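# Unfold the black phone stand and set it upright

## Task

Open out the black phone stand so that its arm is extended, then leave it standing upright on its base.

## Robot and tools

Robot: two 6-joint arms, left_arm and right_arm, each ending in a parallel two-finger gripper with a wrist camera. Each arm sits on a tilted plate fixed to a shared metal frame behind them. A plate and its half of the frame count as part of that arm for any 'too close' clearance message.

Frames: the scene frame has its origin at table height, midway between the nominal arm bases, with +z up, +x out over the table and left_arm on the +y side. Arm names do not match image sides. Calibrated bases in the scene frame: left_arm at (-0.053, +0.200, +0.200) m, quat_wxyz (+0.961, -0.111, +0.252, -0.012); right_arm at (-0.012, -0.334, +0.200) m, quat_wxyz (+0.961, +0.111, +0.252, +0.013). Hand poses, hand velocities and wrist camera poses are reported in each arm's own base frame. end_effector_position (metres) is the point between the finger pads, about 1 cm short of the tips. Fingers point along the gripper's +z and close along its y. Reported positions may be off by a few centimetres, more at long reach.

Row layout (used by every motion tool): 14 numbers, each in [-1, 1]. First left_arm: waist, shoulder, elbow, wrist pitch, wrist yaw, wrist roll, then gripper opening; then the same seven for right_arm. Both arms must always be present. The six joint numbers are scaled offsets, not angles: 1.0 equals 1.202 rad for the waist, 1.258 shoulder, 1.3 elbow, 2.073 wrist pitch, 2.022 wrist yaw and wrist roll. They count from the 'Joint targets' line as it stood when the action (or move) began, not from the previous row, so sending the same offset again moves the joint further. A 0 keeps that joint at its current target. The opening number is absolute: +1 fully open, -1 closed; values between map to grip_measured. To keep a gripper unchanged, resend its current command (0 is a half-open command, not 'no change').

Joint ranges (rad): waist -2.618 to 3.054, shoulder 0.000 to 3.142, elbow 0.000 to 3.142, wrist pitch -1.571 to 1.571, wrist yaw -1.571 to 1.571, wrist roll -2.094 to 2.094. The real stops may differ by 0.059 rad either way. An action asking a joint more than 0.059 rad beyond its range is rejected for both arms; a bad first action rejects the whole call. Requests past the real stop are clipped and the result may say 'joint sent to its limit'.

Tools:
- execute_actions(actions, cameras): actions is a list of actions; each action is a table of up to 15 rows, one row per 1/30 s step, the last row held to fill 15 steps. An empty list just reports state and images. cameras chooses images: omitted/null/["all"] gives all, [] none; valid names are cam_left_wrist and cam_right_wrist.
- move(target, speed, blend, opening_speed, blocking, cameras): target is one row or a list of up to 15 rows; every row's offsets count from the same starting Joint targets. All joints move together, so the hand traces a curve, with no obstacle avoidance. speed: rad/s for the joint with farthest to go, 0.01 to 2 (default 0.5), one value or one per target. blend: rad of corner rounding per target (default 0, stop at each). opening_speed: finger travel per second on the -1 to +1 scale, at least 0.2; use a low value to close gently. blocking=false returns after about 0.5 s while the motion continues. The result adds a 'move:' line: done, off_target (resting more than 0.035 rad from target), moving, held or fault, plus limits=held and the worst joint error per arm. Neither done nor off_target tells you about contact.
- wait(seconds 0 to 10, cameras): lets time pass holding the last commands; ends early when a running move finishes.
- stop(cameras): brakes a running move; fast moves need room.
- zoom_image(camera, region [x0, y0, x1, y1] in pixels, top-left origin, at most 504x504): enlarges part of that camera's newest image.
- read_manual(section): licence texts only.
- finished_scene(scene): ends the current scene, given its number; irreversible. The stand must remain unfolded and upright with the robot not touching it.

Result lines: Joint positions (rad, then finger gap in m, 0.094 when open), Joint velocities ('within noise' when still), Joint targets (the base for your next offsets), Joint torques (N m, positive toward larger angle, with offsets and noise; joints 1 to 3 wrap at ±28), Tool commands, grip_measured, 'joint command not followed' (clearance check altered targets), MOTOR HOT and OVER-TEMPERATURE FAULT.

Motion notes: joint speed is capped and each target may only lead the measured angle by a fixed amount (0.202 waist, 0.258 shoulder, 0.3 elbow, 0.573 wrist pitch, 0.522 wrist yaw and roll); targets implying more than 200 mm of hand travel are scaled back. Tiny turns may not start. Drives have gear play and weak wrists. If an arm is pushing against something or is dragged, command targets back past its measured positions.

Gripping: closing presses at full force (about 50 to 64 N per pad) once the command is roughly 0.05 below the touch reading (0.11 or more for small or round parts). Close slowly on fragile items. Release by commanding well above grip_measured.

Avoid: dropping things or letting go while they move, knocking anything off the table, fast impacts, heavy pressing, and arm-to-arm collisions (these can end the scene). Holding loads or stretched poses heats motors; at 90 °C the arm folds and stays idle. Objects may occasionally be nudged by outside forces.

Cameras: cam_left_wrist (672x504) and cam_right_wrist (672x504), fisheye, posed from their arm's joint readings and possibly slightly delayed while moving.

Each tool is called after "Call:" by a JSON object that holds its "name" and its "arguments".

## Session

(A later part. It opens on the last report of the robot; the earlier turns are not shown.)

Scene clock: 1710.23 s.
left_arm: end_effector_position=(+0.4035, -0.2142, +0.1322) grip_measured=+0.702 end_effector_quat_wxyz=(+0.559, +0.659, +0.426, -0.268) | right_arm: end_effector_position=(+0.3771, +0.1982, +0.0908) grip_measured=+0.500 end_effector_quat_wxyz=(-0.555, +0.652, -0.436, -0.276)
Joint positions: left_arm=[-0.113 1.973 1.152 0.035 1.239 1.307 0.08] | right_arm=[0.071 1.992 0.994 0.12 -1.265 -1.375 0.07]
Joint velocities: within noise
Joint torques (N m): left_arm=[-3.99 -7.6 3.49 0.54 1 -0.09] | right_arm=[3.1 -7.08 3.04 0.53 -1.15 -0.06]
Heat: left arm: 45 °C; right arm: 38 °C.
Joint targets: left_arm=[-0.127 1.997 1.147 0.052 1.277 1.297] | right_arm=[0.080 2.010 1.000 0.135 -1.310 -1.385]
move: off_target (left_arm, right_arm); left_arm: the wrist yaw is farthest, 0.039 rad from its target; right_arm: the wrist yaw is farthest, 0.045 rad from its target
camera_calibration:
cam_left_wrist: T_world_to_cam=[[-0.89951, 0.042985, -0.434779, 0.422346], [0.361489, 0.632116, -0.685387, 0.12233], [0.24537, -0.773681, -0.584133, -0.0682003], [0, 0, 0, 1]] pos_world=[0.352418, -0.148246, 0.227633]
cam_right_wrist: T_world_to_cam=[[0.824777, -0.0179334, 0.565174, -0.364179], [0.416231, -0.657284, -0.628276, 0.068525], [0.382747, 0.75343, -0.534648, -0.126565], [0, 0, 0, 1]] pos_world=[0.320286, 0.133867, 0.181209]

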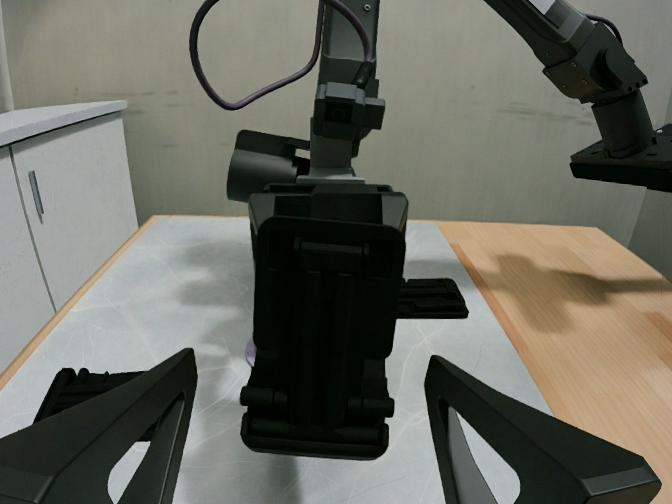

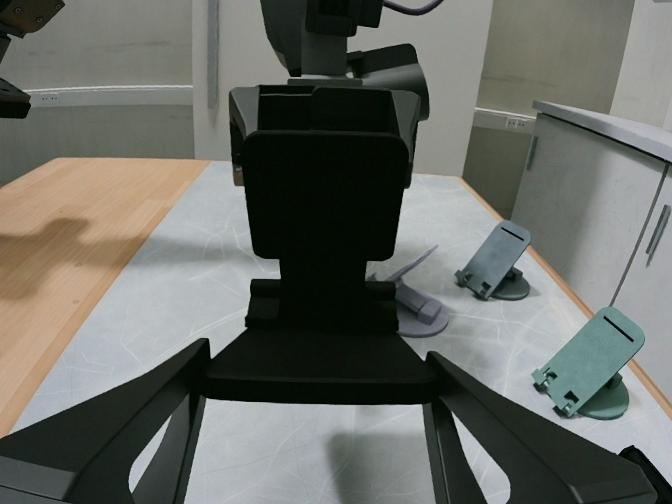

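Call:
{"name": "move", "arguments": {"target": [-0.1065,0.0405,-0.0054,0.1245,-0.043,-0.1123,0.7,0,0,0,0,0,0,-1], "speed": 0.25}}

Scene clock: 1732.87 s.
left_arm: end_effector_position=(+0.3999, -0.2666, +0.1310) grip_measured=+0.702 end_effector_quat_wxyz=(+0.559, +0.656, +0.414, -0.292) | right_arm: end_effector_position=(+0.3771, +0.1982, +0.0908) grip_measured=+0.500 end_effector_quat_wxyz=(-0.555, +0.652, -0.436, -0.276)
Joint positions: left_arm=[-0.238 2.023 1.146 0.29 1.193 1.08 0.08] | right_arm=[0.071 1.992 0.994 0.12 -1.265 -1.375 0.07]
Joint velocities: within noise
Joint torques (N m): left_arm=[-4.74 -7.5 3.49 0.8 0.49 -0.08] | right_arm=[3.1 -7.09 3.06 0.53 -1.14 -0.06]
Heat: left arm: 45 °C; right arm: 38 °C.
Joint targets: left_arm=[-0.255 2.047 1.140 0.310 1.190 1.070] | right_arm=[0.080 2.010 1.000 0.135 -1.310 -1.385]
move: off_target (right_arm); right_arm: the wrist yaw is farthest, 0.045 rad from its target
camera_calibration:
cam_left_wrist: T_world_to_cam=[[-0.905389, 0.0670522, -0.419256, 0.427482], [0.373112, 0.596902, -0.710278, 0.145134], [0.202629, -0.799507, -0.565447, -0.100841], [0, 0, 0, 1]] pos_world=[0.35332, -0.195917, 0.225289]
cam_right_wrist: T_world_to_cam=[[0.824777, -0.0179334, 0.565174, -0.364179], [0.416231, -0.657284, -0.628276, 0.068525], [0.382747, 0.75343, -0.534648, -0.126565], [0, 0, 0, 1]] pos_world=[0.320286, 0.133867, 0.181209]

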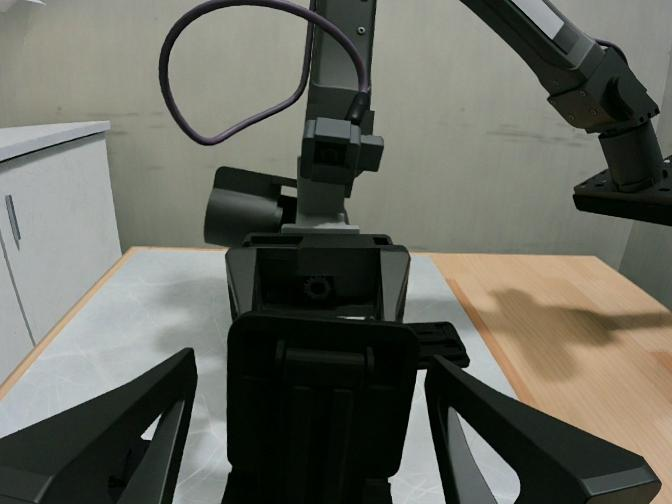

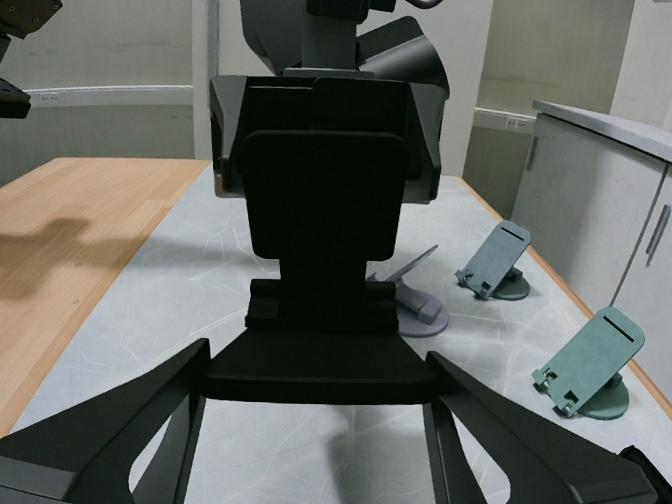

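Call:
{"name": "move", "arguments": {"target": [0,0,0,0,0,0,0.1,0,0,0,0,0,0,-1], "opening_speed": 0.4}}

Scene clock: 1739.73 s.
left_arm: end_effector_position=(+0.3985, -0.2670, +0.1297) grip_measured=+0.326 end_effector_quat_wxyz=(+0.557, +0.655, +0.416, -0.295) | right_arm: end_effector_position=(+0.3778, +0.1982, +0.0914) grip_measured=+0.500 end_effector_quat_wxyz=(-0.557, +0.653, -0.434, -0.273)
Joint positions: left_arm=[-0.24 2.023 1.142 0.292 1.193 1.074 0.062] | right_arm=[0.071 1.992 0.994 0.128 -1.265 -1.375 0.07]
Joint velocities: within noise
Joint torques (N m): left_arm=[-4.71 -7.47 3.86 0.78 0.49 -0.07] | right_arm=[3.1 -7.09 3.06 0.46 -1.14 -0.07]
Heat: left arm: 45 °C; right arm: 38 °C.
Joint targets: left_arm=[-0.255 2.047 1.140 0.310 1.190 1.070] | right_arm=[0.080 2.010 1.000 0.135 -1.310 -1.385]
move: off_target (right_arm); right_arm: the wrist yaw is farthest, 0.045 rad from its target
camera_calibration:
cam_left_wrist: T_world_to_cam=[[-0.909093, 0.0674062, -0.411104, 0.426303], [0.366895, 0.596975, -0.713449, 0.147856], [0.197328, -0.799423, -0.567437, -0.0992208], [0, 0, 0, 1]] pos_world=[0.35288, -0.196321, 0.224441]
cam_right_wrist: T_world_to_cam=[[0.820429, -0.0182423, 0.571457, -0.363994], [0.421027, -0.656943, -0.62543, 0.0664991], [0.386824, 0.75372, -0.531294, -0.128462], [0, 0, 0, 1]] pos_world=[0.320325, 0.13387, 0.181347]

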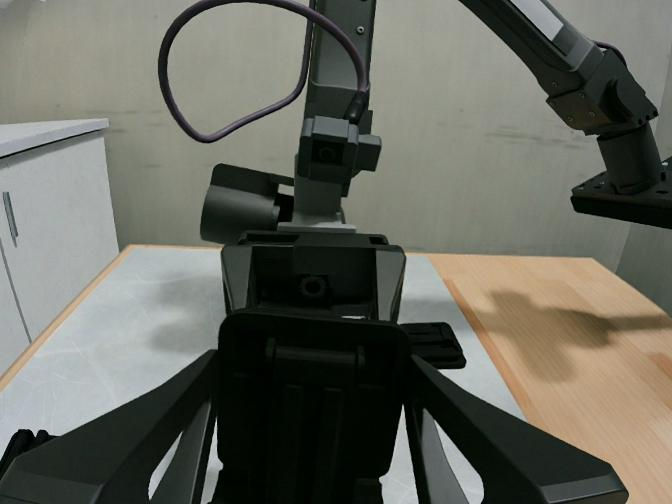

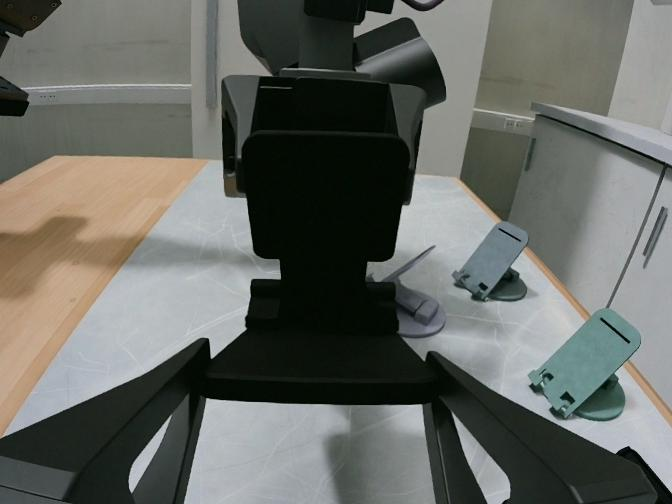

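Call:
{"name": "move", "arguments": {"target": [[0,0,0,0,0,0,-1,0,0,0,0,0,0,-1],[0,0,0,0,0,0,-1,0,0,0,0,0,0,0.75]], "opening_speed": 1}}

Scene clock: 1767.17 s.
left_arm: end_effector_position=(+0.4001, -0.2667, +0.1287) grip_measured=+0.325 end_effector_quat_wxyz=(+0.556, +0.655, +0.421, -0.292) | right_arm: end_effector_position=(+0.3761, +0.1989, +0.0934) grip_measured=+0.748 end_effector_quat_wxyz=(-0.559, +0.652, -0.429, -0.279)
Joint positions: left_arm=[-0.24 2.023 1.142 0.292 1.182 1.071 0.062] | right_arm=[0.071 1.992 0.994 0.128 -1.28 -1.375 0.082]
Joint velocities: within noise
Joint torques (N m): left_arm=[-4.71 -7.47 3.88 0.78 0.63 -0.07] | right_arm=[3.1 -7.09 3.06 0.45 -0.95 -0.07]
Heat: left arm: 45 °C; right arm: 37 °C.
Joint targets: left_arm=[-0.255 2.047 1.140 0.310 1.190 1.070] | right_arm=[0.080 2.010 1.000 0.135 -1.310 -1.385]
move: done; target 2's new numbers were sent with right_arm's wrist yaw 0.045 rad from that target
camera_calibration:
cam_left_wrist: T_world_to_cam=[[-0.910352, 0.0609794, -0.409318, 0.425892], [0.36003, 0.6044, -0.710689, 0.15073], [0.204054, -0.794344, -0.572171, -0.100549], [0, 0, 0, 1]] pos_world=[0.353961, -0.196942, 0.223916]
cam_right_wrist: T_world_to_cam=[[0.821077, -0.0168012, 0.570571, -0.364145], [0.426945, -0.645388, -0.633397, 0.0651482], [0.378881, 0.76367, -0.52274, -0.127034], [0, 0, 0, 1]] pos_world=[0.319307, 0.13294, 0.182629]

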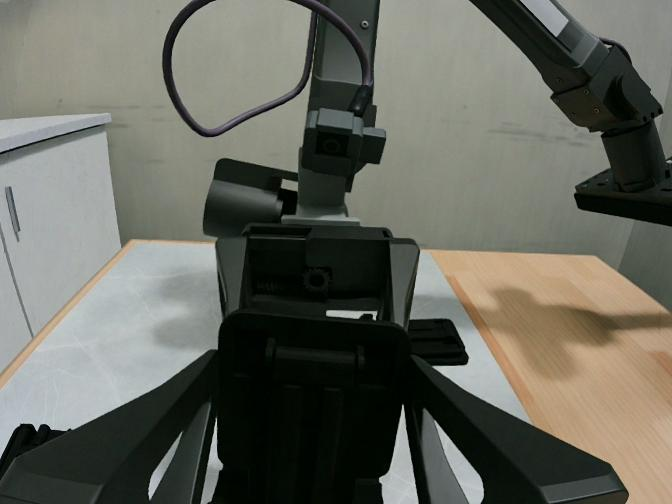

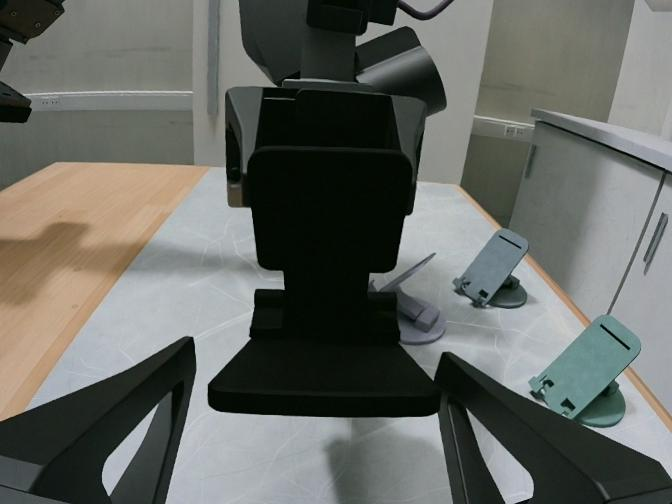

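Call:
{"name": "move", "arguments": {"target": [0,0,0,0,0,0,-1,0.1372,-0.1351,-0.0423,-0.0217,0.277,0.0668,0.78], "speed": 0.25}}

Scene clock: 1774.40 s.
left_arm: end_effector_position=(+0.4006, -0.2666, +0.1271) grip_measured=+0.325 end_effector_quat_wxyz=(+0.555, +0.654, +0.423, -0.291) | right_arm: end_effector_position=(+0.3969, +0.2165, +0.0718) grip_measured=+0.778 end_effector_quat_wxyz=(-0.476, +0.684, -0.539, -0.120)
Joint positions: left_arm=[-0.24 2.026 1.142 0.292 1.179 1.071 0.062] | right_arm=[0.224 1.866 0.954 0.122 -0.753 -1.26 0.084]
Joint velocities: within noise
Joint torques (N m): left_arm=[-4.72 -7.65 3.85 0.78 0.64 -0.06] | right_arm=[4.45 -10.06 2.8 0.3 -0.5 0.07]
Heat: left arm: 44 °C; right arm: 38 °C.
Joint targets: left_arm=[-0.255 2.047 1.140 0.310 1.190 1.070] | right_arm=[0.245 1.841 0.945 0.090 -0.750 -1.250]
move: done
camera_calibration:
cam_left_wrist: T_world_to_cam=[[-0.911556, 0.0596334, -0.406829, 0.425476], [0.356658, 0.607011, -0.710164, 0.151335], [0.2046, -0.792453, -0.574593, -0.100899], [0, 0, 0, 1]] pos_world=[0.354514, -0.197192, 0.222593]
cam_right_wrist: T_world_to_cam=[[0.798992, -0.0160691, 0.601126, -0.362181], [0.246313, -0.903191, -0.351533, 0.161199], [0.548581, 0.428938, -0.717685, -0.140577], [0, 0, 0, 1]] pos_world=[0.326792, 0.200072, 0.173494]

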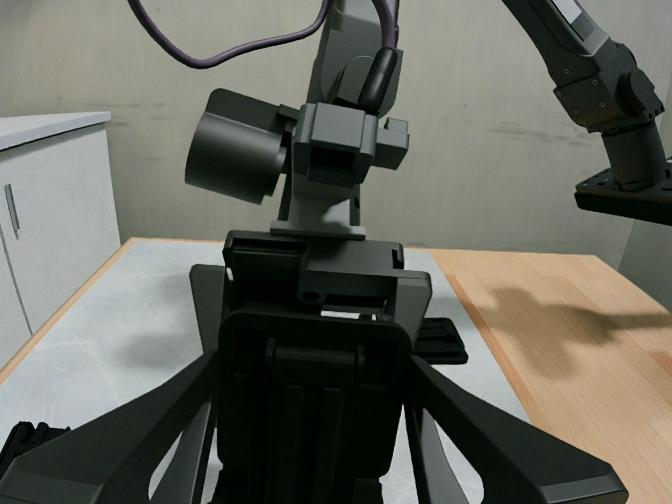

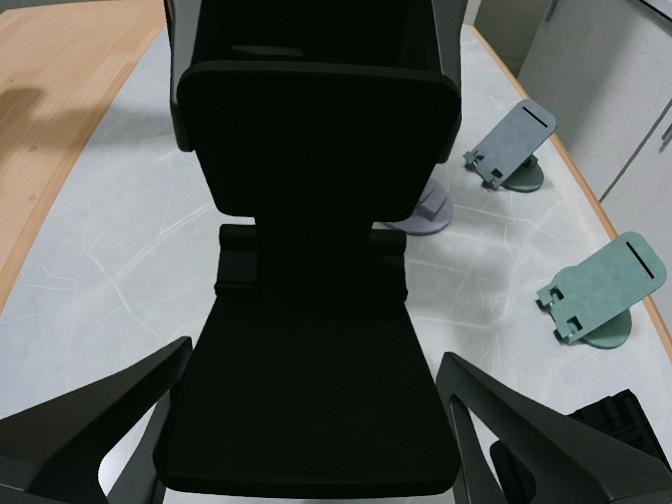

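Call:
{"name": "move", "arguments": {"target": [[0,0,0,0,0,0,-1,0,0,0,0,0,0,0.3],[0,0,0,0,0,0,-1,0,0,0,0,0,0,-1]], "opening_speed": 0.6}}

Scene clock: 1782.10 s.
left_arm: end_effector_position=(+0.4012, -0.2666, +0.1275) grip_measured=+0.325 end_effector_quat_wxyz=(+0.558, +0.656, +0.419, -0.287) | right_arm: end_effector_position=(+0.3958, +0.2161, +0.0703) grip_measured=+0.500 end_effector_quat_wxyz=(-0.473, +0.684, -0.542, -0.122)
Joint positions: left_arm=[-0.24 2.026 1.142 0.296 1.177 1.078 0.062] | right_arm=[0.224 1.866 0.952 0.116 -0.751 -1.258 0.07]
Joint velocities: within noise
Joint torques (N m): left_arm=[-4.72 -7.65 3.86 0.75 0.66 -0.06] | right_arm=[4.45 -10.04 2.84 0.35 -0.51 0.05]
Heat: left arm: 44 °C; right arm: 37 °C.
Joint targets: left_arm=[-0.255 2.047 1.140 0.310 1.190 1.070] | right_arm=[0.245 1.841 0.945 0.090 -0.750 -1.250]
move: done
camera_calibration:
cam_left_wrist: T_world_to_cam=[[-0.90653, 0.060133, -0.417836, 0.425679], [0.365466, 0.607179, -0.705527, 0.147346], [0.211275, -0.792287, -0.572402, -0.103731], [0, 0, 0, 1]] pos_world=[0.353957, -0.197248, 0.222445]
cam_right_wrist: T_world_to_cam=[[0.804002, -0.0162324, 0.594406, -0.361848], [0.241655, -0.904436, -0.351566, 0.162642], [0.543308, 0.426301, -0.723245, -0.137795], [0, 0, 0, 1]] pos_world=[0.326488, 0.199968, 0.172604]

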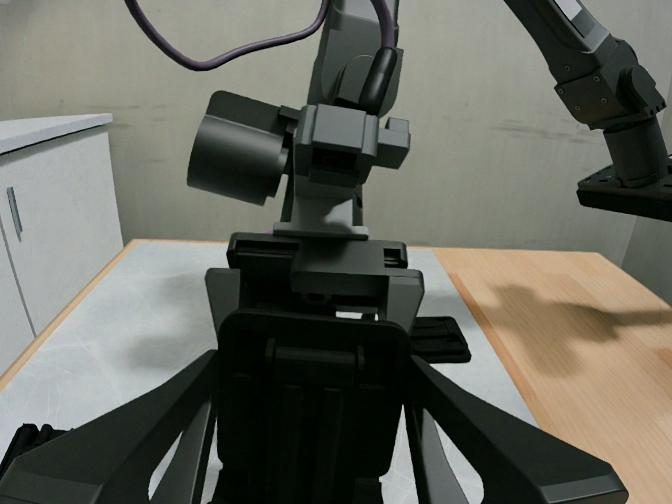

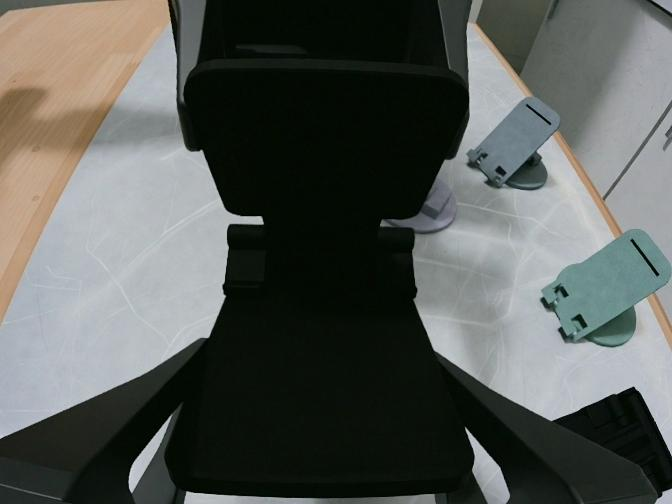

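Call:
{"name": "move", "arguments": {"target": [0.1281,-0.0747,0.03,-0.193,0.0519,0.1464,-1,0,0,0,0,0,0,-1], "speed": 0.15}}

Scene clock: 1809.90 s.
left_arm: end_effector_position=(+0.3889, -0.2311, +0.1265) grip_measured=+0.324 end_effector_quat_wxyz=(+0.545, +0.666, +0.410, -0.302) | right_arm: end_effector_position=(+0.3857, +0.2325, +0.0652) grip_measured=+0.500 end_effector_quat_wxyz=(-0.461, +0.693, -0.539, -0.127)
Joint positions: left_arm=[-0.153 1.997 1.171 -0.034 1.271 1.35 0.062] | right_arm=[0.276 1.866 0.946 0.114 -0.719 -1.243 0.07]
Joint velocities: within noise
Joint torques (N m): left_arm=[1.02 -12.68 4.49 -0.15 0.85 0.14] | right_arm=[0.62 -9.94 3.34 0.37 -0.9 -0.04]
Heat: left arm: 44 °C; right arm: 37 °C.
Joint targets: left_arm=[-0.101 1.954 1.179 -0.090 1.295 1.366] | right_arm=[0.245 1.841 0.945 0.090 -0.750 -1.250]
move: off_target (left_arm); left_arm: the wrist pitch is farthest, 0.056 rad from its target
camera_calibration:
cam_left_wrist: T_world_to_cam=[[-0.908721, 0.103516, -0.404365, 0.421127], [0.381615, 0.598517, -0.704377, 0.12117], [0.169105, -0.794394, -0.583388, -0.056187], [0, 0, 0, 1]] pos_world=[0.345948, -0.16075, 0.222859]
cam_right_wrist: T_world_to_cam=[[0.812064, 0.0125106, 0.583434, -0.359557], [0.256487, -0.905681, -0.337576, 0.171791], [0.524181, 0.423776, -0.73868, -0.133999], [0, 0, 0, 1]] pos_world=[0.318161, 0.216871, 0.168788]

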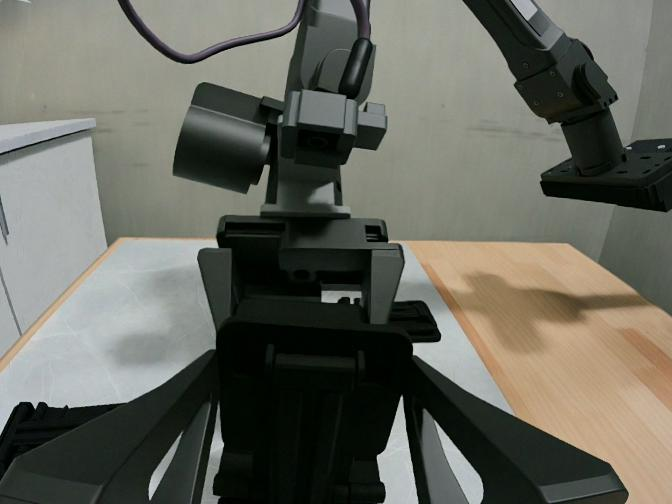

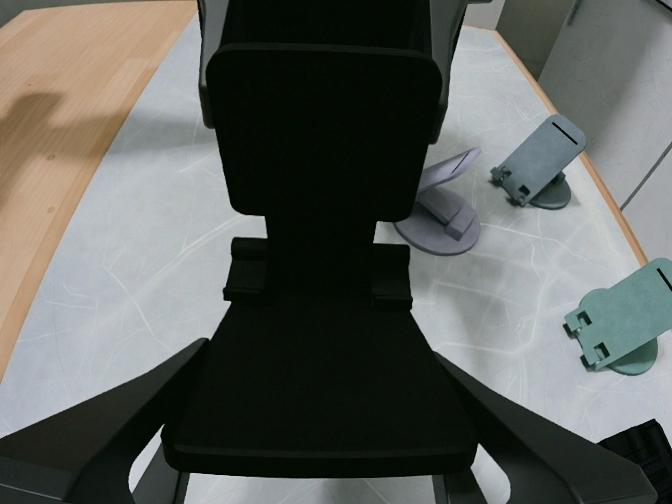

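Call:
{"name": "move", "arguments": {"target": [0.0686,-0.04,0.0484,-0.1654,-0.0983,0.1194,-1,0,0,0,0,0,0,-1], "speed": 0.15}}

Scene clock: 1817.37 s.
left_arm: end_effector_position=(+0.3919, -0.1909, +0.1238) grip_measured=+0.304 end_effector_quat_wxyz=(+0.510, +0.688, +0.452, -0.251) | right_arm: end_effector_position=(+0.3852, +0.2324, +0.0648) grip_measured=+0.500 end_effector_quat_wxyz=(-0.460, +0.693, -0.540, -0.127)
Joint positions: left_arm=[-0.071 1.943 1.229 -0.385 1.162 1.594 0.061] | right_arm=[0.276 1.866 0.946 0.111 -0.719 -1.243 0.07]
Joint velocities: within noise
Joint torques (N m): left_arm=[1.61 -12.42 5.22 -0.31 -0.11 0.11] | right_arm=[0.64 -9.94 3.36 0.4 -0.89 -0.05]
Heat: left arm: 46 °C; right arm: 37 °C.
Joint targets: left_arm=[-0.019 1.903 1.242 -0.433 1.096 1.608] | right_arm=[0.245 1.841 0.945 0.090 -0.750 -1.250]
move: off_target (left_arm); left_arm: the wrist yaw is farthest, 0.066 rad from its target
camera_calibration:
cam_left_wrist: T_world_to_cam=[[-0.913643, 0.0933429, -0.395657, 0.417582], [0.338142, 0.714745, -0.612209, 0.121908], [0.225648, -0.693128, -0.684584, -0.016692], [0, 0, 0, 1]] pos_world=[0.344065, -0.137681, 0.228425]
cam_right_wrist: T_world_to_cam=[[0.813783, 0.0129982, 0.581024, -0.359567], [0.25549, -0.905963, -0.337573, 0.172093], [0.521998, 0.423157, -0.740578, -0.13293], [0, 0, 0, 1]] pos_world=[0.318031, 0.216834, 0.168566]

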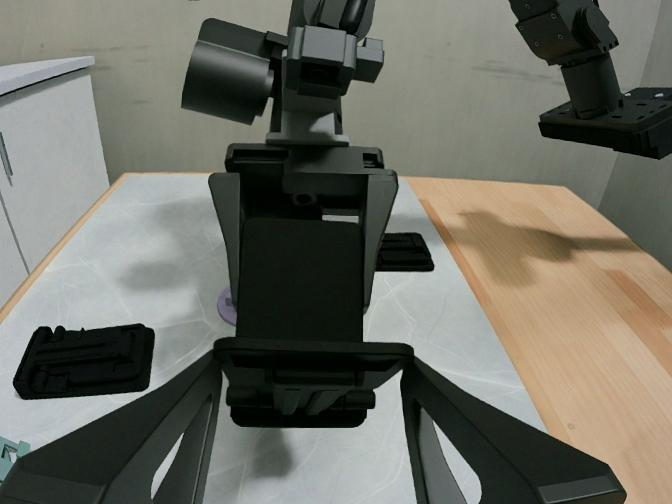

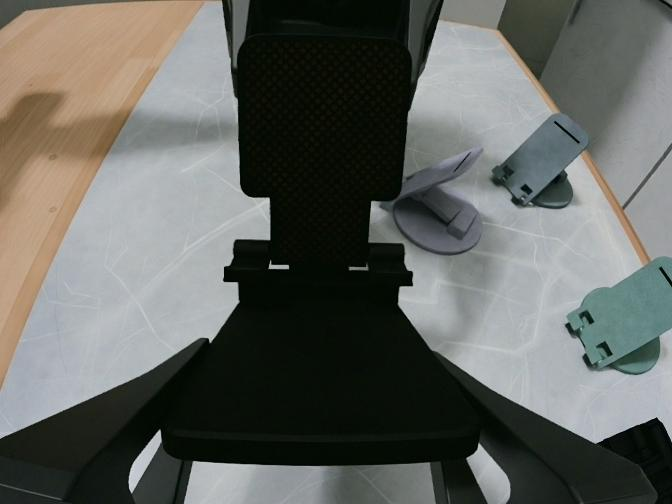

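Call:
{"name": "move", "arguments": {"target": [0,0,0,0,0,0,-1,-0.0591,0.2107,0.0438,0.1486,-0.1746,0.0287,-1], "speed": 0.12}}

Scene clock: 1859.60 s.
left_arm: end_effector_position=(+0.3936, -0.1853, +0.1187) grip_measured=+0.303 end_effector_quat_wxyz=(+0.500, +0.688, +0.466, -0.245) | right_arm: end_effector_position=(+0.3943, +0.2409, +0.0432) grip_measured=+0.500 end_effector_quat_wxyz=(-0.519, +0.668, -0.484, -0.223)
Joint positions: left_arm=[-0.062 1.943 1.229 -0.402 1.134 1.595 0.061] | right_arm=[0.214 2.093 0.986 0.363 -1.009 -1.2 0.07]
Joint velocities: within noise
Joint torques (N m): left_arm=[0.81 -12.41 5.18 -0.22 0.18 0.1] | right_arm=[0.23 -7.54 3.71 0.95 -1.69 0.05]
Heat: left arm: 46 °C; right arm: 36 °C.
Joint targets: left_arm=[-0.019 1.903 1.242 -0.433 1.096 1.608] | right_arm=[0.174 2.106 1.002 0.398 -1.103 -1.192]
move: off_target (left_arm, right_arm); left_arm: the waist is farthest, 0.043 rad from its target; right_arm: the wrist yaw is farthest, 0.094 rad from its target
camera_calibration:
cam_left_wrist: T_world_to_cam=[[-0.920854, 0.0841605, -0.380716, 0.415963], [0.314563, 0.7373, -0.597861, 0.125938], [0.230386, -0.670303, -0.70542, -0.0118162], [0, 0, 0, 1]] pos_world=[0.346148, -0.135782, 0.225322]
cam_right_wrist: T_world_to_cam=[[0.827455, -0.0127658, 0.561387, -0.352879], [0.350022, -0.770028, -0.533424, 0.108644], [0.439093, 0.637882, -0.632696, -0.180961], [0, 0, 0, 1]] pos_world=[0.333422, 0.194586, 0.141561]

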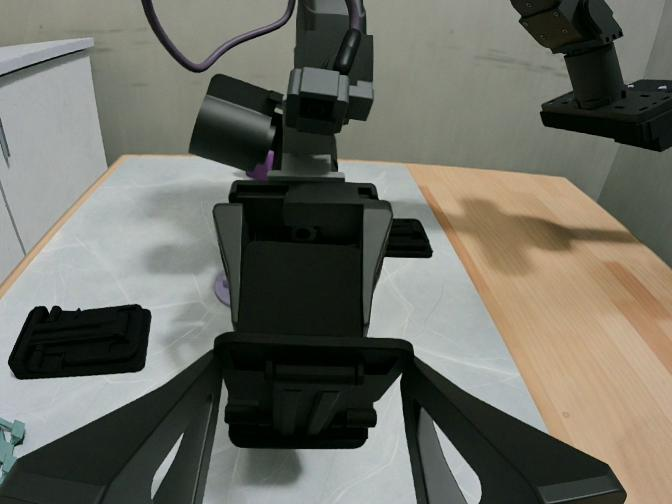

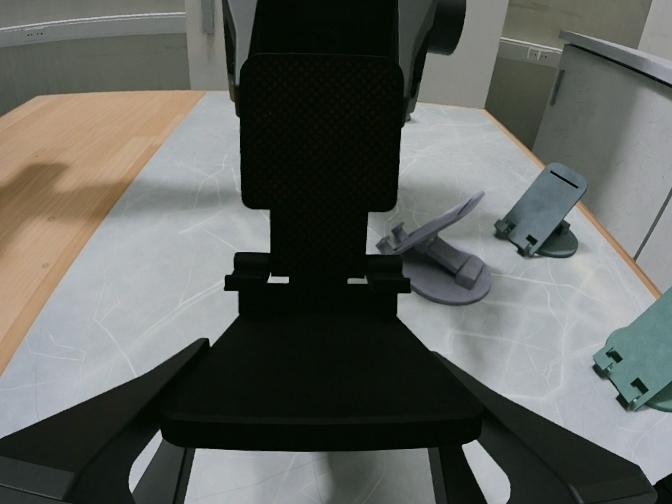

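Call:
{"name": "move", "arguments": {"target": [0.0208,-0.08,0,-0.0692,0.004,0.0134,-1,-0.0258,0.0906,0.0185,0.0637,-0.0747,0.0124,-1], "speed": 0.12}}

Scene clock: 1884.90 s.
left_arm: end_effector_position=(+0.3820, -0.1744, +0.1355) grip_measured=+0.303 end_effector_quat_wxyz=(+0.488, +0.693, +0.476, -0.234) | right_arm: end_effector_position=(+0.3910, +0.2499, +0.0462) grip_measured=+0.500 end_effector_quat_wxyz=(-0.553, +0.657, -0.429, -0.280)
Joint positions: left_arm=[-0.042 1.866 1.229 -0.526 1.104 1.643 0.061] | right_arm=[0.203 2.194 1.023 0.512 -1.184 -1.146 0.07]
Joint velocities: within noise
Joint torques (N m): left_arm=[1.55 -14.19 5.45 -0.44 0.61 -0.07] | right_arm=[-0.64 -6.86 2.22 0.84 -1.39 -0.19]
Heat: left arm: 47 °C; right arm: 38 °C.
Joint targets: left_arm=[0.006 1.803 1.242 -0.576 1.104 1.635] | right_arm=[0.142 2.220 1.026 0.530 -1.254 -1.167]
move: off_target (left_arm, right_arm); left_arm: the shoulder is farthest, 0.064 rad from its target; right_arm: the wrist yaw is farthest, 0.070 rad from its target
camera_calibration:
cam_left_wrist: T_world_to_cam=[[-0.923112, 0.0852188, -0.37497, 0.411021], [0.302457, 0.763072, -0.571175, 0.137061], [0.237454, -0.64067, -0.730176, 0.0158184], [0, 0, 0, 1]] pos_world=[0.334207, -0.129479, 0.243956]
cam_right_wrist: T_world_to_cam=[[0.823499, -0.00141174, 0.567316, -0.353244], [0.430906, -0.648891, -0.627105, 0.0608336], [0.369012, 0.76088, -0.533753, -0.191265], [0, 0, 0, 1]] pos_world=[0.335261, 0.184506, 0.136462]

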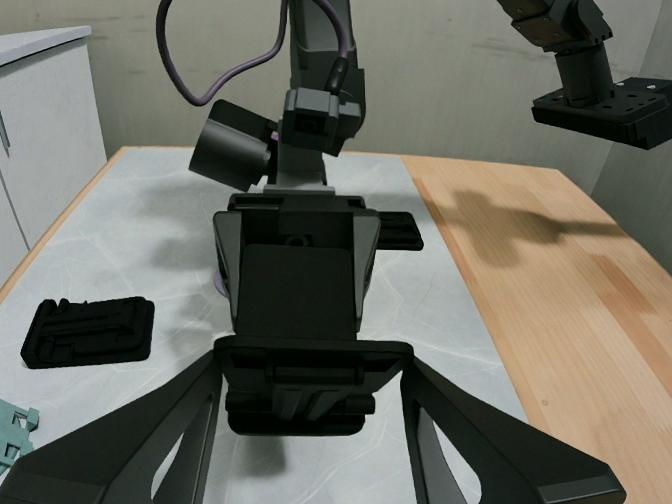

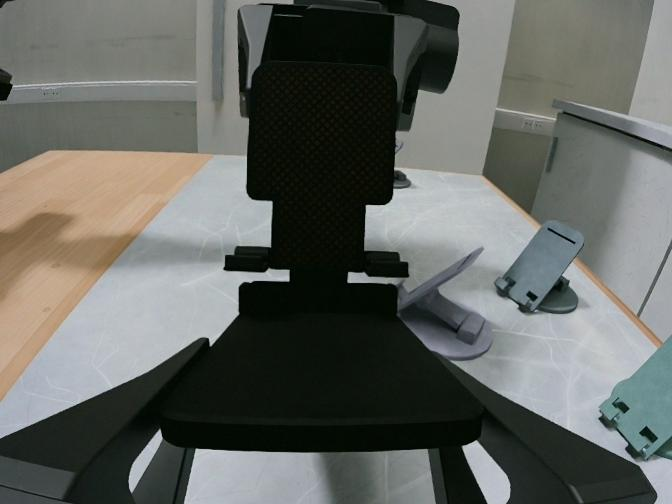

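Call:
{"name": "move", "arguments": {"target": [0.058,0.008,0,0,0,0.025,-1,-0.01,0,0.0,0,-0.02,0,-1], "speed": 0.12}}

Scene clock: 1902.43 s.
left_arm: end_effector_position=(+0.3844, -0.1543, +0.1330) grip_measured=+0.299 end_effector_quat_wxyz=(+0.490, +0.689, +0.485, -0.222) | right_arm: end_effector_position=(+0.3900, +0.2483, +0.0483) grip_measured=+0.500 end_effector_quat_wxyz=(-0.555, +0.655, -0.426, -0.287)
Joint positions: left_arm=[0.01 1.866 1.229 -0.571 1.104 1.7 0.061] | right_arm=[0.197 2.194 1.023 0.513 -1.202 -1.142 0.07]
Joint velocities: within noise
Joint torques (N m): left_arm=[3.47 -13.37 5.34 -0.18 0.6 -0.14] | right_arm=[-1.1 -6.87 2.19 0.83 -1.65 -0.24]
Heat: left arm: 53 °C; right arm: 37 °C.
Joint targets: left_arm=[0.076 1.813 1.242 -0.576 1.104 1.685] | right_arm=[0.130 2.220 1.026 0.530 -1.295 -1.167]
move: off_target (left_arm, right_arm); left_arm: the waist is farthest, 0.066 rad from its target; right_arm: the wrist yaw is farthest, 0.092 rad from its target
camera_calibration:
cam_left_wrist: T_world_to_cam=[[-0.92282, 0.0625314, -0.380124, 0.407616], [0.28413, 0.776813, -0.561989, 0.127524], [0.260143, -0.626618, -0.734626, 0.0203341], [0, 0, 0, 1]] pos_world=[0.334633, -0.11181, 0.24155]
cam_right_wrist: T_world_to_cam=[[0.826446, -0.0020058, 0.563013, -0.354412], [0.432372, -0.638236, -0.636952, 0.0586963], [0.360613, 0.769838, -0.5266, -0.187859], [0, 0, 0, 1]] pos_world=[0.335268, 0.181372, 0.137999]

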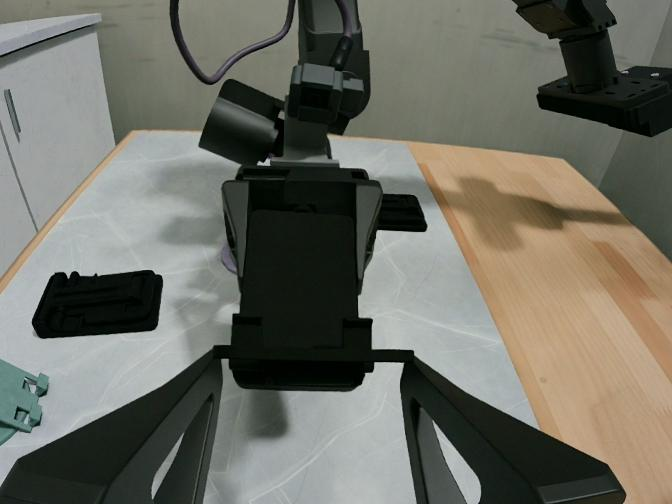

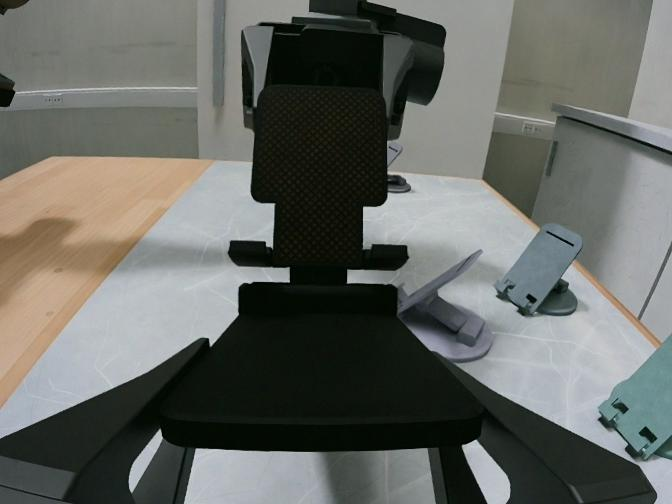

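Call:
{"name": "move", "arguments": {"target": [[0,0,0,0,0,0,-1,0,0,0,0,0,0,-1],[0,0,0,0,0,0,0.6,0,0,0,0,0,0,-1],[0.02,-0.0898,-0.0169,-0.0598,-0.002,0.0569,0.7,0,0,0,0,0,0,-1]], "speed": 0.35, "opening_speed": 1}}

Scene clock: 1926.33 s.
left_arm: end_effector_position=(+0.3753, -0.1203, +0.1728) grip_measured=+0.698 end_effector_quat_wxyz=(+0.510, +0.691, +0.483, -0.171) | right_arm: end_effector_position=(+0.4014, +0.2197, +0.0523) grip_measured=+0.500 end_effector_quat_wxyz=(-0.570, +0.641, -0.432, -0.279)
Joint positions: left_arm=[0.102 1.731 1.226 -0.689 1.101 1.79 0.08] | right_arm=[0.12 2.196 1.023 0.513 -1.248 -1.157 0.07]
Joint velocities: within noise
Joint torques (N m): left_arm=[-1.43 -11.33 4.11 -0.22 0.58 0.06] | right_arm=[3.75 -6.97 2.07 0.8 -1.11 -0.07]
Heat: left arm: 54 °C; right arm: 37 °C.
Joint targets: left_arm=[0.100 1.700 1.220 -0.700 1.100 1.801] | right_arm=[0.130 2.220 1.026 0.530 -1.295 -1.167]
move: off_target (right_arm); target 2's new numbers were sent with left_arm's waist 0.066 rad from that target; right_arm: the wrist yaw is farthest, 0.047 rad from its target
camera_calibration:
cam_left_wrist: T_world_to_cam=[[-0.885704, 0.0224678, -0.463707, 0.407885], [0.291065, 0.805015, -0.516945, 0.119065], [0.361676, -0.592829, -0.719544, 0.0366056], [0, 0, 0, 1]] pos_world=[0.31337, -0.0833123, 0.277028]
cam_right_wrist: T_world_to_cam=[[0.820466, -0.0472018, 0.569743, -0.354209], [0.414441, -0.637359, -0.649625, 0.045801], [0.393794, 0.76912, -0.503369, -0.182166], [0, 0, 0, 1]] pos_world=[0.34337, 0.15258, 0.139865]

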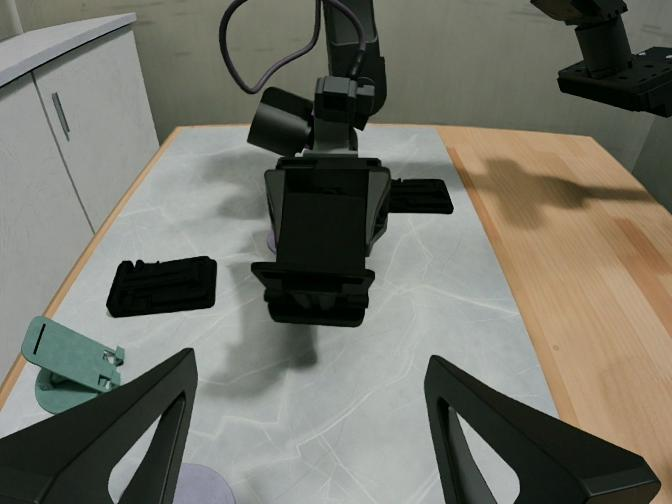

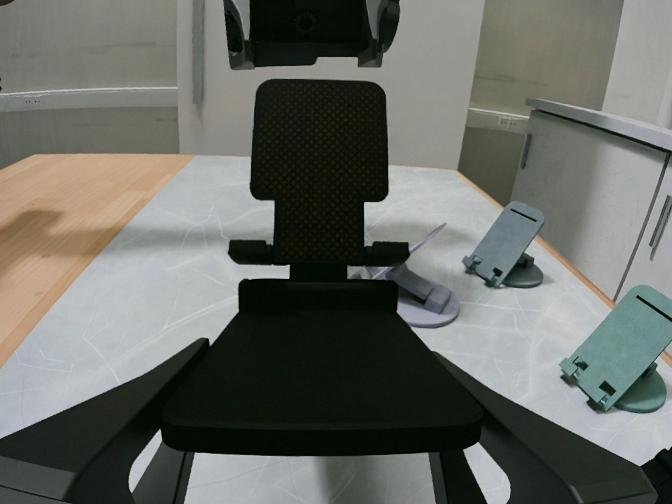

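Call:
{"name": "move", "arguments": {"target": [-0.0815,0.3166,0.0641,0.1692,0.0371,-0.0694,0.78,0.0208,-0.0874,-0.0492,-0.0024,0.0099,0.0218,-1], "speed": 0.4}}

Scene clock: 1968.33 s.
left_arm: end_effector_position=(+0.4243, -0.1538, +0.0843) grip_measured=+0.778 end_effector_quat_wxyz=(+0.509, +0.682, +0.477, -0.220) | right_arm: end_effector_position=(+0.3869, +0.2230, +0.0618) grip_measured=+0.500 end_effector_quat_wxyz=(-0.566, +0.638, -0.435, -0.288)
Joint positions: left_arm=[0.016 2.078 1.286 -0.362 1.136 1.669 0.084] | right_arm=[0.132 2.137 0.968 0.513 -1.248 -1.133 0.07]
Joint velocities: within noise
Joint torques (N m): left_arm=[-3.47 -8.21 5.04 0.04 1.03 -0.09] | right_arm=[4.75 -10.56 1.44 0.76 -0.87 0.07]
Heat: left arm: 50 °C; right arm: 36 °C.
Joint targets: left_arm=[0.002 2.098 1.303 -0.350 1.175 1.660] | right_arm=[0.155 2.110 0.962 0.525 -1.275 -1.123]
move: off_target (left_arm); left_arm: the wrist yaw is farthest, 0.039 rad from its target
camera_calibration:
cam_left_wrist: T_world_to_cam=[[-0.912718, 0.0432099, -0.406299, 0.420825], [0.294487, 0.758887, -0.580834, 0.0828654], [0.283237, -0.649787, -0.705375, -0.0413585], [0, 0, 0, 1]] pos_world=[0.371406, -0.107944, 0.189939]
cam_right_wrist: T_world_to_cam=[[0.832488, -0.0429964, 0.552372, -0.352029], [0.405567, -0.631944, -0.660426, 0.0629421], [0.377464, 0.773821, -0.508647, -0.168698], [0, 0, 0, 1]] pos_world=[0.33121, 0.155182, 0.150212]

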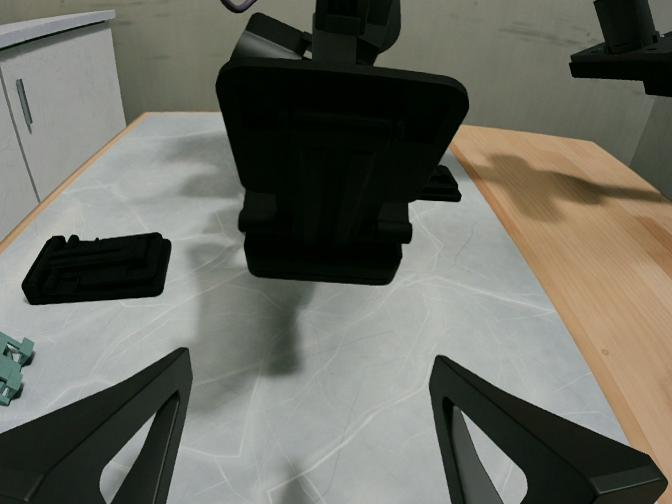

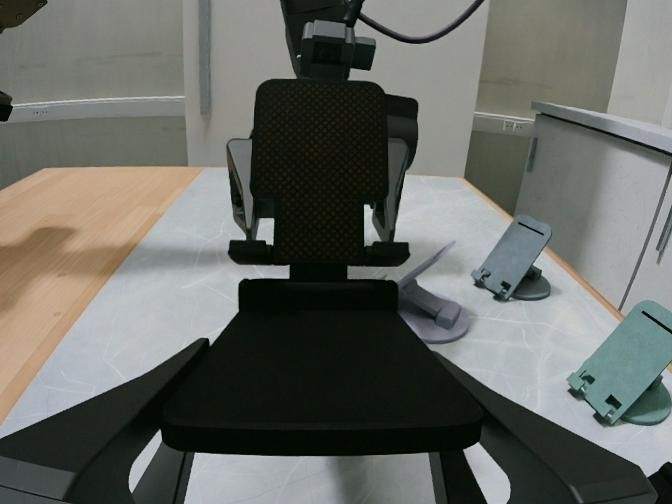

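Call:
{"name": "move", "arguments": {"target": [-0.0749,0.0964,-0.0152,0.1736,0.0282,-0.1151,0.78,0,0,0,0,0,0,-1], "speed": 0.25}}

Scene clock: 1995.50 s.
left_arm: end_effector_position=(+0.4425, -0.1966, +0.0696) grip_measured=+0.778 end_effector_quat_wxyz=(+0.543, +0.669, +0.446, -0.243) | right_arm: end_effector_position=(+0.3869, +0.2230, +0.0618) grip_measured=+0.500 end_effector_quat_wxyz=(-0.566, +0.638, -0.435, -0.288)
Joint positions: left_arm=[-0.071 2.193 1.286 -0.004 1.193 1.437 0.084] | right_arm=[0.132 2.137 0.968 0.513 -1.248 -1.133 0.07]
Joint velocities: within noise
Joint torques (N m): left_arm=[-4.29 -7.9 3 0.38 1.03 -0.09] | right_arm=[4.75 -10.56 1.43 0.76 -0.87 0.06]
Heat: left arm: 47 °C; right arm: 42 °C.
Joint targets: left_arm=[-0.088 2.219 1.283 0.010 1.232 1.427] | right_arm=[0.155 2.110 0.962 0.525 -1.275 -1.123]
move: off_target (left_arm); left_arm: the wrist yaw is farthest, 0.039 rad from its target
camera_calibration:
cam_left_wrist: T_world_to_cam=[[-0.899958, 0.0370317, -0.434402, 0.428381], [0.338179, 0.68814, -0.641949, 0.0725055], [0.275157, -0.724632, -0.63182, -0.10097], [0, 0, 0, 1]] pos_world=[0.388787, -0.138924, 0.16884]
cam_right_wrist: T_world_to_cam=[[0.832488, -0.0429964, 0.552372, -0.352029], [0.405567, -0.631944, -0.660426, 0.0629421], [0.377464, 0.773821, -0.508647, -0.168698], [0, 0, 0, 1]] pos_world=[0.33121, 0.155182, 0.150212]

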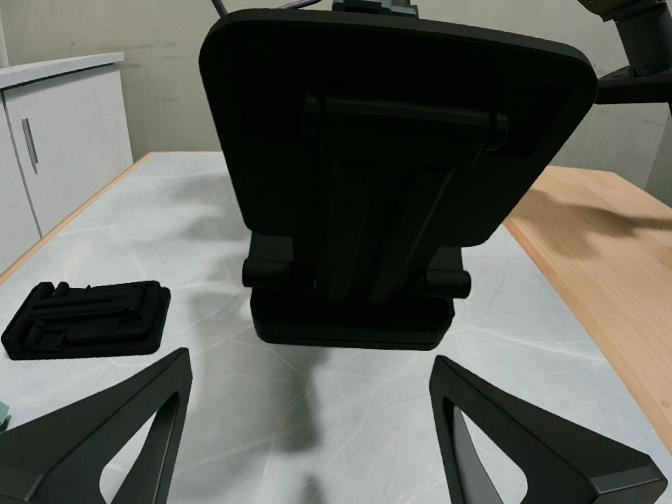

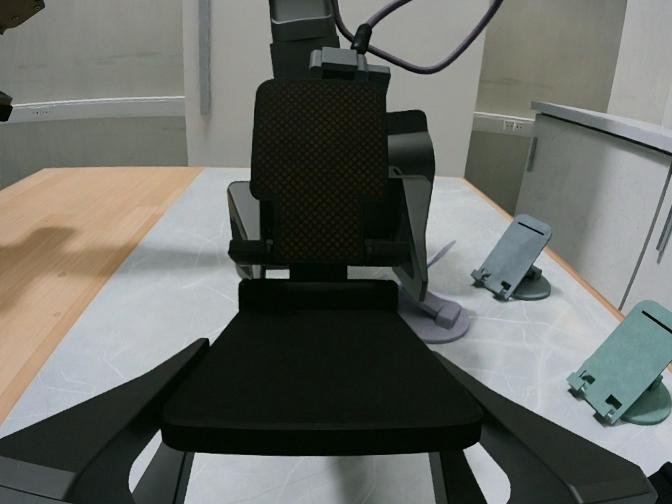

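Call:
{"name": "move", "arguments": {"target": [-0.031,0.0386,-0.006,0.0695,0.0386,-0.0466,0.78,0,0,0,0,0,0,-1], "speed": 0.2, "cameras": ["cam_left_wrist"]}}

Scene clock: 2009.13 s.
left_arm: end_effector_position=(+0.4347, -0.2189, +0.0675) grip_measured=+0.778 end_effector_quat_wxyz=(+0.558, +0.659, +0.417, -0.283) | right_arm: end_effector_position=(+0.3870, +0.2231, +0.0643) grip_measured=+0.500 end_effector_quat_wxyz=(-0.567, +0.639, -0.433, -0.288)
Joint positions: left_arm=[-0.111 2.243 1.278 0.138 1.272 1.342 0.084] | right_arm=[0.132 2.131 0.968 0.513 -1.25 -1.131 0.07]
Joint velocities: within noise
Joint torques (N m): left_arm=[-4.38 -7.97 2.85 0.48 1.01 -0.09] | right_arm=[4.74 -10.15 1.5 0.76 -0.86 0.04]
Heat: left arm: 46 °C; right arm: 42 °C.
Joint targets: left_arm=[-0.125 2.268 1.275 0.154 1.310 1.333] | right_arm=[0.155 2.110 0.962 0.525 -1.275 -1.123]
move: off_target (left_arm); left_arm: the wrist yaw is farthest, 0.038 rad from its target
camera_calibration:
cam_left_wrist: T_world_to_cam=[[-0.902113, 0.0629532, -0.426882, 0.427409], [0.373242, 0.610264, -0.698762, 0.060682], [0.216522, -0.789693, -0.574024, -0.108941], [0, 0, 0, 1]] pos_world=[0.38651, -0.149968, 0.162321]
Images, in order (width x height): cam_left_wrist 672x504.

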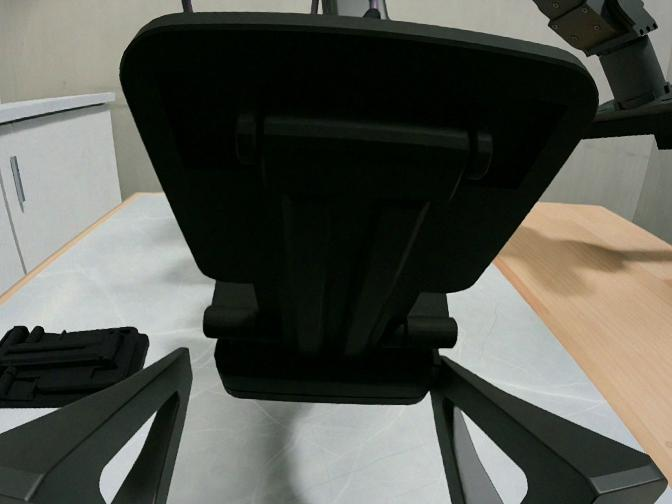

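Call:
{"name": "move", "arguments": {"target": [-0.0133,0.0095,-0.001,0.012,0.0,-0.008,0.78,0,0,0,0,0,0,-1], "speed": 0.15, "cameras": ["cam_left_wrist"]}}

Scene clock: 2019.37 s.
left_arm: end_effector_position=(+0.4335, -0.2245, +0.0657) grip_measured=+0.778 end_effector_quat_wxyz=(+0.558, +0.660, +0.413, -0.287) | right_arm: end_effector_position=(+0.3870, +0.2231, +0.0643) grip_measured=+0.500 end_effector_quat_wxyz=(-0.567, +0.639, -0.433, -0.288)
Joint positions: left_arm=[-0.123 2.253 1.278 0.163 1.274 1.327 0.084] | right_arm=[0.132 2.131 0.968 0.513 -1.25 -1.131 0.07]
Joint velocities: within noise
Joint torques (N m): left_arm=[-4.74 -7.8 2.73 0.5 0.99 -0.08] | right_arm=[4.74 -10.15 1.48 0.76 -0.86 0.05]
Heat: left arm: 46 °C; right arm: 43 °C.
Joint targets: left_arm=[-0.141 2.280 1.274 0.179 1.310 1.317] | right_arm=[0.155 2.110 0.962 0.525 -1.275 -1.123]
move: off_target (left_arm); left_arm: the wrist yaw is farthest, 0.036 rad from its target
camera_calibration:
cam_left_wrist: T_world_to_cam=[[-0.901369, 0.0701865, -0.427327, 0.427252], [0.379456, 0.603519, -0.701269, 0.0592516], [0.20868, -0.794254, -0.570626, -0.111964], [0, 0, 0, 1]] pos_world=[0.385993, -0.154674, 0.160238]
Images, in order (width x height): cam_left_wrist 672x504.

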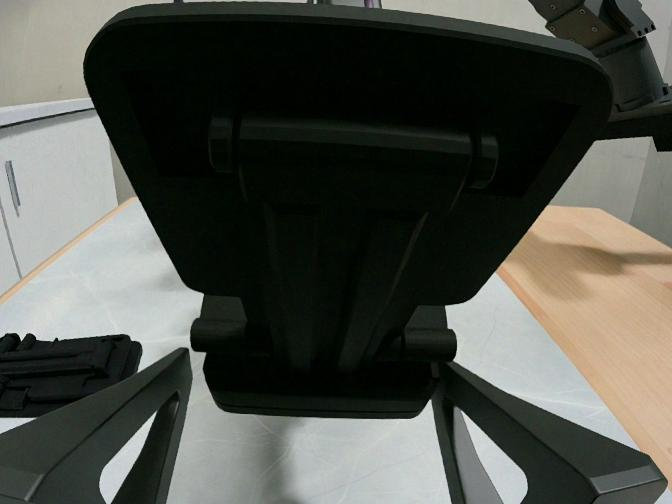

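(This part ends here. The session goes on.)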